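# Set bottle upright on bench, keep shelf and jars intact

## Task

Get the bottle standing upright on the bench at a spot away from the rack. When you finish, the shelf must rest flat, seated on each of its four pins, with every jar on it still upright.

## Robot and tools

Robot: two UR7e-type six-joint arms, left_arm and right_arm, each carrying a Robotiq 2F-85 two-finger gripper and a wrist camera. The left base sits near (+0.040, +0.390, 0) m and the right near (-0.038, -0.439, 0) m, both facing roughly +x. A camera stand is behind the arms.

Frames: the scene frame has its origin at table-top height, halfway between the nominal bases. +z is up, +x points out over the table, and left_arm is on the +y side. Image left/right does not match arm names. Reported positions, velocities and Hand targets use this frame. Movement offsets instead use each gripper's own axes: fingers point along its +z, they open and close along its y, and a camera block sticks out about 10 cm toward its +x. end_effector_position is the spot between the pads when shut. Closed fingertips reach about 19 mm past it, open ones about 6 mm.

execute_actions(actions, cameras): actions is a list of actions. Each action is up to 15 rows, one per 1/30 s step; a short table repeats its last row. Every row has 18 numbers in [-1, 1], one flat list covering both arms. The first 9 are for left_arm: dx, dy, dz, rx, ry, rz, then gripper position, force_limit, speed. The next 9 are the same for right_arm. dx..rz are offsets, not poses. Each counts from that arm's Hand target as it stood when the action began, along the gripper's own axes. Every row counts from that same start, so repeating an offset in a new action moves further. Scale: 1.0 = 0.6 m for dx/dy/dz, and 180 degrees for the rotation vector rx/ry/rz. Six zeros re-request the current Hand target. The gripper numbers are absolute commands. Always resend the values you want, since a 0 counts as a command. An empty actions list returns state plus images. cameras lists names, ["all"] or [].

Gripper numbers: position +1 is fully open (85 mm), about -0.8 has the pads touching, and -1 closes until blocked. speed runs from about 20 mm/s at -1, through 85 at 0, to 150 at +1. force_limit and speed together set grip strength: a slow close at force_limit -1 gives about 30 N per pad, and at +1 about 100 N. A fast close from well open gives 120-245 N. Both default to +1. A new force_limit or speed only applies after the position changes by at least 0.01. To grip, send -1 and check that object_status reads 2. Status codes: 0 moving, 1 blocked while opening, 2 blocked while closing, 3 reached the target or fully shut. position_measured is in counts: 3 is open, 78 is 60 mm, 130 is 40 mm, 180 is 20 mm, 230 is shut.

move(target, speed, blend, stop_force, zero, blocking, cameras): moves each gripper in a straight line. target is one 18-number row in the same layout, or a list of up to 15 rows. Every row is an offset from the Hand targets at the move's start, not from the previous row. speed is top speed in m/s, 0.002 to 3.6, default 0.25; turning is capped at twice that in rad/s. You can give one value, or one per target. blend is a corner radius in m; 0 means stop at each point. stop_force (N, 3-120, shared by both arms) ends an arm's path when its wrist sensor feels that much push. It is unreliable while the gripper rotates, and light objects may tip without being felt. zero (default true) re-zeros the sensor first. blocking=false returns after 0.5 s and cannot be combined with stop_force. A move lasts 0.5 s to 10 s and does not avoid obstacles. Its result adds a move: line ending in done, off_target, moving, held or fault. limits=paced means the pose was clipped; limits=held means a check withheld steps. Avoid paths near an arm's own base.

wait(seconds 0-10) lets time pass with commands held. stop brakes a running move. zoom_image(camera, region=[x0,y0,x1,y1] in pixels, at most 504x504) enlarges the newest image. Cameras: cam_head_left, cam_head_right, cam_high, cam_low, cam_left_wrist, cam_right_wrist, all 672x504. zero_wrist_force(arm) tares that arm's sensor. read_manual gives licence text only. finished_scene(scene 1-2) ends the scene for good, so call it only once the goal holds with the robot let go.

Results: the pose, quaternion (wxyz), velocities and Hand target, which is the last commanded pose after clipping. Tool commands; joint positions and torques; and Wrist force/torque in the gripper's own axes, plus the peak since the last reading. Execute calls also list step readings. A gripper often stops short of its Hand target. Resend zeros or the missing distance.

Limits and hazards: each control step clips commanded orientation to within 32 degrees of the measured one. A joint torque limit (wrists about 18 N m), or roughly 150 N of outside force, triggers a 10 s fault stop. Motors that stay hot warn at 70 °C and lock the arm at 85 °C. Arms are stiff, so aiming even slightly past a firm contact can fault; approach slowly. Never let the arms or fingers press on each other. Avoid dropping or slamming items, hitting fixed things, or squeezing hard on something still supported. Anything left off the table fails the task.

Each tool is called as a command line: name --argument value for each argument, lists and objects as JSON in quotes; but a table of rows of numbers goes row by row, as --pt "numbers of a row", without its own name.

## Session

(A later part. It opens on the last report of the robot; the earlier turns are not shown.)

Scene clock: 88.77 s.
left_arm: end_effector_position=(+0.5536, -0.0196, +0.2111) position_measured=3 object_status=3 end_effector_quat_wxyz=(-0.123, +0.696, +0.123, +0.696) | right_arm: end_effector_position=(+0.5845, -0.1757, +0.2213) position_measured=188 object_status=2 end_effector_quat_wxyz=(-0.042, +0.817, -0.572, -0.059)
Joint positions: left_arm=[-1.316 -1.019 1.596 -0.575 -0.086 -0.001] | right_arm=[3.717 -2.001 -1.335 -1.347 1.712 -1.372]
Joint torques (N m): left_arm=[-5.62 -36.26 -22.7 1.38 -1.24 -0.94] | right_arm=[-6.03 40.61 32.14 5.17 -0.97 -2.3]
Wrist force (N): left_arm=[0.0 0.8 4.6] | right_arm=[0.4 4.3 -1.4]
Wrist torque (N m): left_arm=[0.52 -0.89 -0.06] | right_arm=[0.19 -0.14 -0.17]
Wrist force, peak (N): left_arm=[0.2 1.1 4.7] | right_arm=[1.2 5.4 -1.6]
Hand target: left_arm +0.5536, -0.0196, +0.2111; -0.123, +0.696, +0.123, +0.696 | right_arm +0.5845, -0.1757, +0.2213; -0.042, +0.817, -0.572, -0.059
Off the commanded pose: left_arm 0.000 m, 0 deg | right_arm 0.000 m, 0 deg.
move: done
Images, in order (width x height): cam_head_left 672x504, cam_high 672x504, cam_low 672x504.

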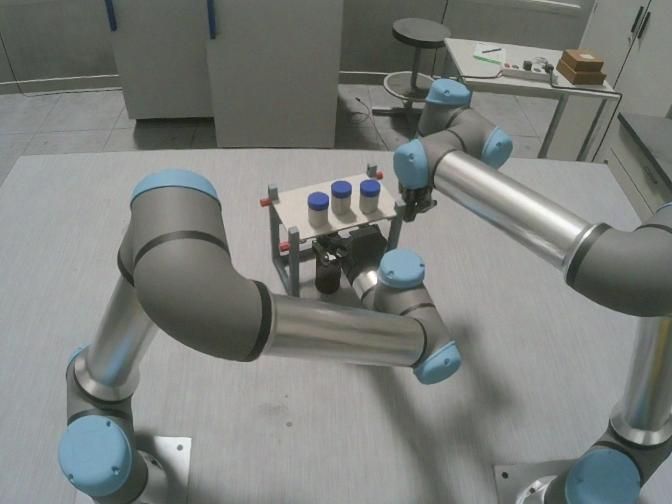

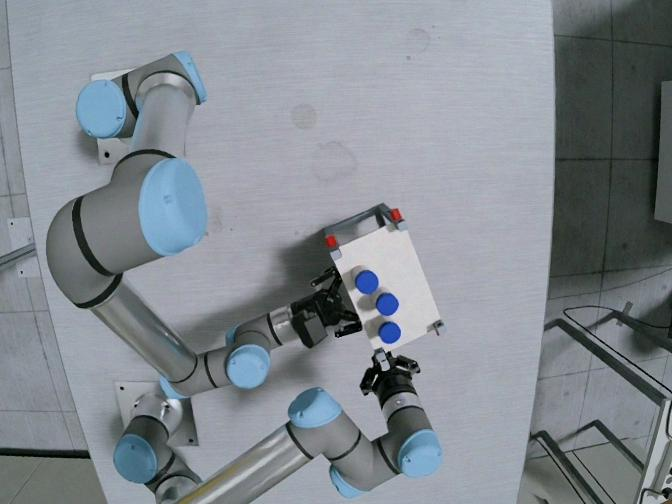

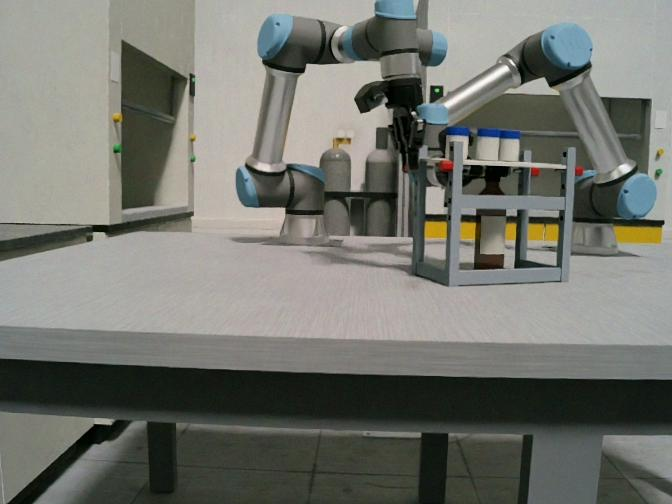

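move --pt "0 0 0 0 0 0 1 0 0 0 0 0 0 0 0 0.2 -0.5 -0.5" --pt "-0.041 0 0 0 0 0 1 0 0 0.1155 0 -0.0164 0 0 0 0.2 -0.5 -0.5" --pt "-0.041 0 -0.19 0 0 0 1 0 0 0.17 0 -0.226 0 0 0 0.2 -0.5 -0.5" --pt "-0.21 -0.0233 -0.19 0 0 0 1 0 0 0.17 0 -0.226 0 0 0 0.2 -0.5 -0.5" --speed '[0.1,0.05,0.15,0.2]' --cameras '["cam_left_wrist","cam_low","cam_head_right"]'

zoom_image --camera "cam_low" --region '[380, 110, 580, 290]'

Scene clock: 93.83 s.
left_arm: end_effector_position=(+0.4417, -0.0454, +0.0851) position_measured=3 object_status=3 end_effector_quat_wxyz=(-0.123, +0.696, +0.123, +0.696) | right_arm: end_effector_position=(+0.6255, -0.2890, +0.3409) position_measured=104 object_status=3 end_effector_quat_wxyz=(-0.042, +0.817, -0.572, -0.059)
Joint positions: left_arm=[-1.529 -0.859 1.727 -0.868 -0.298 0] | right_arm=[3.538 -2.019 -0.997 -1.693 1.715 -1.554]
Joint torques (N m): left_arm=[4.39 -36.66 -16.32 -0.65 1.29 -0.81] | right_arm=[7.75 50.02 33.5 1.01 -0.46 2.36]
Wrist force (N): left_arm=[4.7 1.0 4.5] | right_arm=[-0.4 -0.9 -2.3]
Wrist torque (N m): left_arm=[0.50 -1.02 -0.23] | right_arm=[0.13 -0.16 0.03]
Wrist force, peak (N): left_arm=[7.8 1.4 4.3] | right_arm=[0.3 4.6 -1.7]
Hand target: left_arm +0.4417, -0.0454, +0.0851; -0.123, +0.696, +0.123, +0.696 | right_arm +0.6255, -0.2890, +0.3409; -0.042, +0.817, -0.572, -0.059
Off the commanded pose: left_arm 0.000 m, 0 deg | right_arm 0.000 m, 0 deg.
move: done
camera_calibration:
cam_left_wrist: T_world_to_cam=[[0.323531, -0.946058, 0.0173903, -0.185887], [-0.325058, -0.128385, -0.936939, 0.234746], [0.888631, 0.297476, -0.34906, -0.221777], [0, 0, 0, 1]] pos_world=[0.333524, -0.079749, 0.145761]
Images, in order (width x height): cam_head_right 672x504, cam_low 672x504, cam_left_wrist 672x504.

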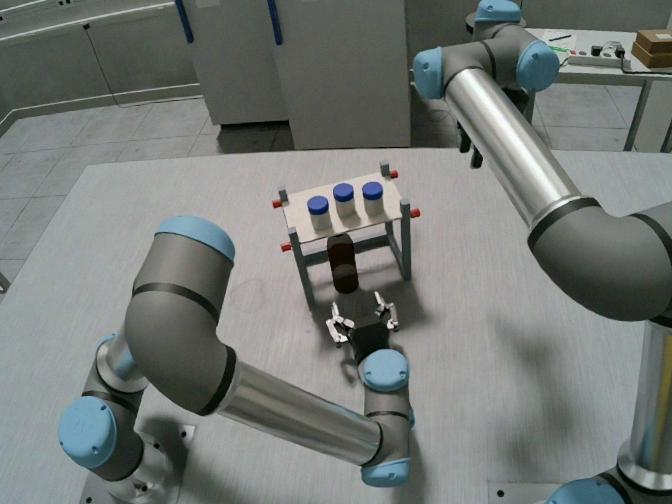

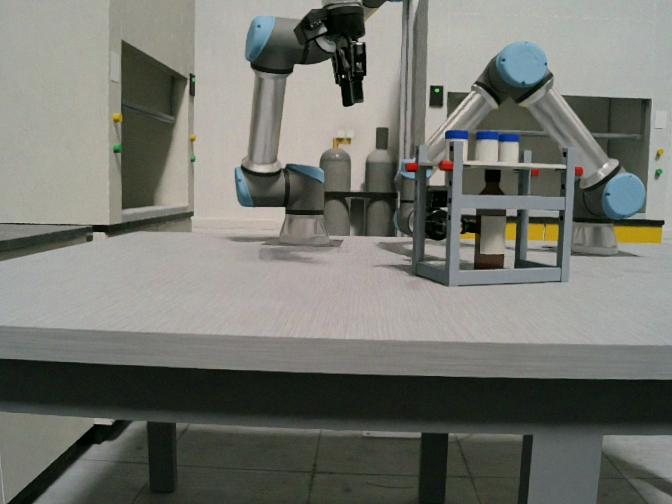

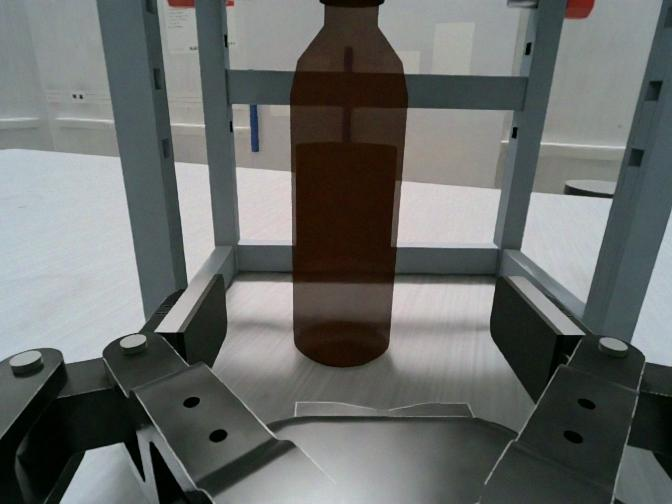

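Scaled by 2.520 from the camera's 672x504 image, which has a finer 960x720 frame.

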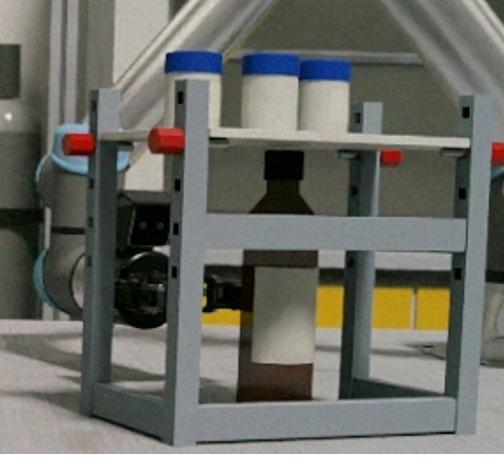

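move --pt "0 -0.002 0.195 0 0 0 1 0 0 0 0 0 0 0 0 0.2 -0.5 -0.5" --pt "0 -0.002 0.195 0 0 0 -1 -0.5 -0.5 0 0 0 0 0 0 0.2 -0.5 -0.5" --pt "0.0055 -0.002 0.195 0 0 0 -1 -0.5 -0.5 0 0 0 0 0 0 0.2 -0.5 -0.5" --pt "0.0055 -0.002 -0.12 0 0 0 -1 -0.5 -0.5 0 0 0 0 0 0 0.2 -0.5 -0.5" --speed '[0.12,0.1,0.03,0.1]' --cameras '["cam_head_left"]'

move --target '[-0.0058,0,0,0,0,0,-1,-0.5,-0.5,0,0,0,0,0,0,0.2,-0.5,-0.5]' --speed 0.01 --stop_force 5

move --pt "0 0 0 0 0 0 0.9 -0.5 -0.8 0 0 0 0 0 0 0.2 -0.5 -0.5" --pt "0 0 -0.15 0 0 0 0.9 -0.5 -0.8 0 0 0 0 0 0 0.2 -0.5 -0.5" --speed 0.1 --cameras '["cam_head_left","cam_low"]'

zoom_image --camera "cam_low" --region '[380, 110, 580, 290]'

Scene clock: 99.33 s.
left_arm: end_effector_position=(+0.3737, -0.0689, +0.0883) position_measured=80 object_status=2 end_effector_quat_wxyz=(-0.123, +0.696, +0.123, +0.696) | right_arm: end_effector_position=(+0.6255, -0.2890, +0.3409) position_measured=104 object_status=3 end_effector_quat_wxyz=(-0.042, +0.817, -0.572, -0.059)
Joint positions: left_arm=[-1.655 -0.853 1.703 -0.849 -0.425 0] | right_arm=[3.538 -2.019 -0.997 -1.693 1.715 -1.554]
Joint torques (N m): left_arm=[-6.31 -52.28 -7.16 -0.62 -0.09 -1.04] | right_arm=[7.46 50.05 33.06 1.07 -0.82 1.92]
Wrist force (N): left_arm=[-0.7 0.9 4.3] | right_arm=[-0.4 -0.5 -1.8]
Wrist torque (N m): left_arm=[0.49 -0.93 -0.23] | right_arm=[0.18 -0.19 0.04]
Wrist force, peak (N): left_arm=[11.5 1.9 0.8] | right_arm=[-0.5 -1.2 -2.3]
Hand target: left_arm +0.3737, -0.0689, +0.0884; -0.123, +0.696, +0.123, +0.696 | right_arm +0.6255, -0.2890, +0.3409; -0.042, +0.817, -0.572, -0.059
Off the commanded pose: left_arm 0.000 m, 0 deg | right_arm 0.000 m, 0 deg.
move: done
Images, in order (width x height): cam_head_left 672x504.

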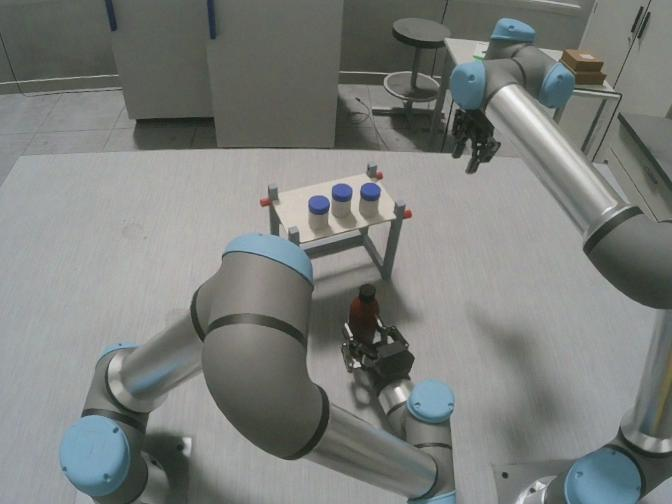

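Scene clock: 100.50 s.
left_arm: end_effector_position=(+0.3737, -0.0689, +0.0860) position_measured=80 object_status=2 end_effector_quat_wxyz=(-0.123, +0.696, +0.123, +0.696) | right_arm: end_effector_position=(+0.6255, -0.2890, +0.3409) position_measured=104 object_status=3 end_effector_quat_wxyz=(-0.042, +0.817, -0.572, -0.059)
Joint positions: left_arm=[-1.655 -0.849 1.703 -0.854 -0.425 0] | right_arm=[3.538 -2.019 -0.997 -1.693 1.715 -1.554]
Joint torques (N m): left_arm=[-0.75 -52.7 -14.06 2.62 -1.3 -0.95] | right_arm=[6.84 49.69 33.63 1.09 -0.94 1.95]
Wrist force (N): left_arm=[0.7 -0.2 4.3] | right_arm=[-0.7 -0.6 -2.0]
Wrist torque (N m): left_arm=[0.50 -0.91 -0.11] | right_arm=[0.18 -0.13 0.03]
Wrist force, peak (N): left_arm=[14.6 1.4 1.3] | right_arm=[-0.3 -0.6 -2.5]
Hand target: left_arm +0.3737, -0.0689, +0.0860; -0.123, +0.696, +0.123, +0.696 (not the last commanded pose) | right_arm +0.6255, -0.2890, +0.3409; -0.042, +0.817, -0.572, -0.059
Off the commanded pose: left_arm 0.001 m, 0 deg | right_arm 0.000 m, 0 deg.
move: contact (left_arm)

Scene clock: 102.73 s.
left_arm: end_effector_position=(+0.2892, -0.0997, +0.0860) position_measured=16 object_status=3 end_effector_quat_wxyz=(-0.123, +0.696, +0.123, +0.696) | right_arm: end_effector_position=(+0.6255, -0.2890, +0.3409) position_measured=104 object_status=3 end_effector_quat_wxyz=(-0.042, +0.817, -0.572, -0.059)
Joint positions: left_arm=[-1.799 -0.811 1.624 -0.813 -0.569 0] | right_arm=[3.538 -2.019 -0.997 -1.693 1.715 -1.554]
Joint torques (N m): left_arm=[3.44 -52.29 -6.97 -0.73 1.23 -0.96] | right_arm=[6.37 50.04 32.41 1.12 -1.05 1.84]
Wrist force (N): left_arm=[4.6 1.0 4.3] | right_arm=[-0.4 -0.6 -2.1]
Wrist torque (N m): left_arm=[0.49 -1.02 -0.23] | right_arm=[0.19 -0.18 0.04]
Wrist force, peak (N): left_arm=[4.6 1.1 5.7] | right_arm=[-0.3 -0.3 -2.4]
Hand target: left_arm +0.2891, -0.0997, +0.0860; -0.123, +0.696, +0.123, +0.696 | right_arm +0.6255, -0.2890, +0.3409; -0.042, +0.817, -0.572, -0.059
Off the commanded pose: left_arm 0.000 m, 0 deg | right_arm 0.000 m, 0 deg.
move: done
Images, in order (width x height): cam_head_left 672x504, cam_low 672x504.

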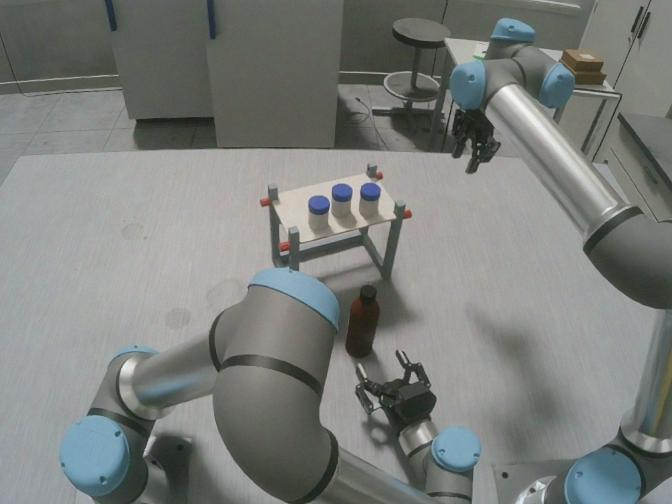

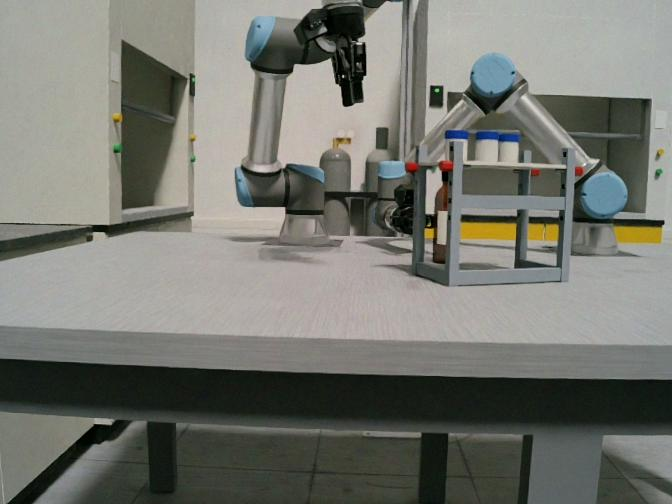

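Scaled by 2.520 from the camera's 672x504 image, which has a finer 960x720 frame.

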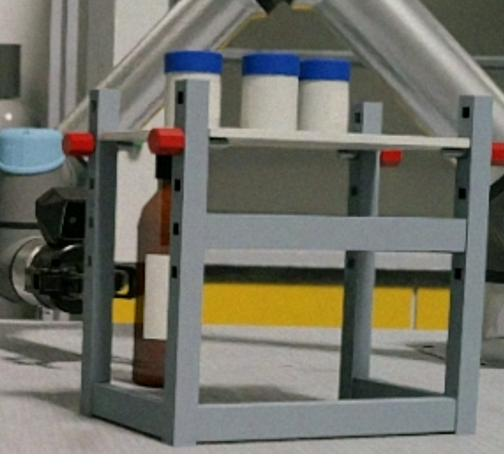

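finished_scene --scene 2

The scene is finished: the task was done.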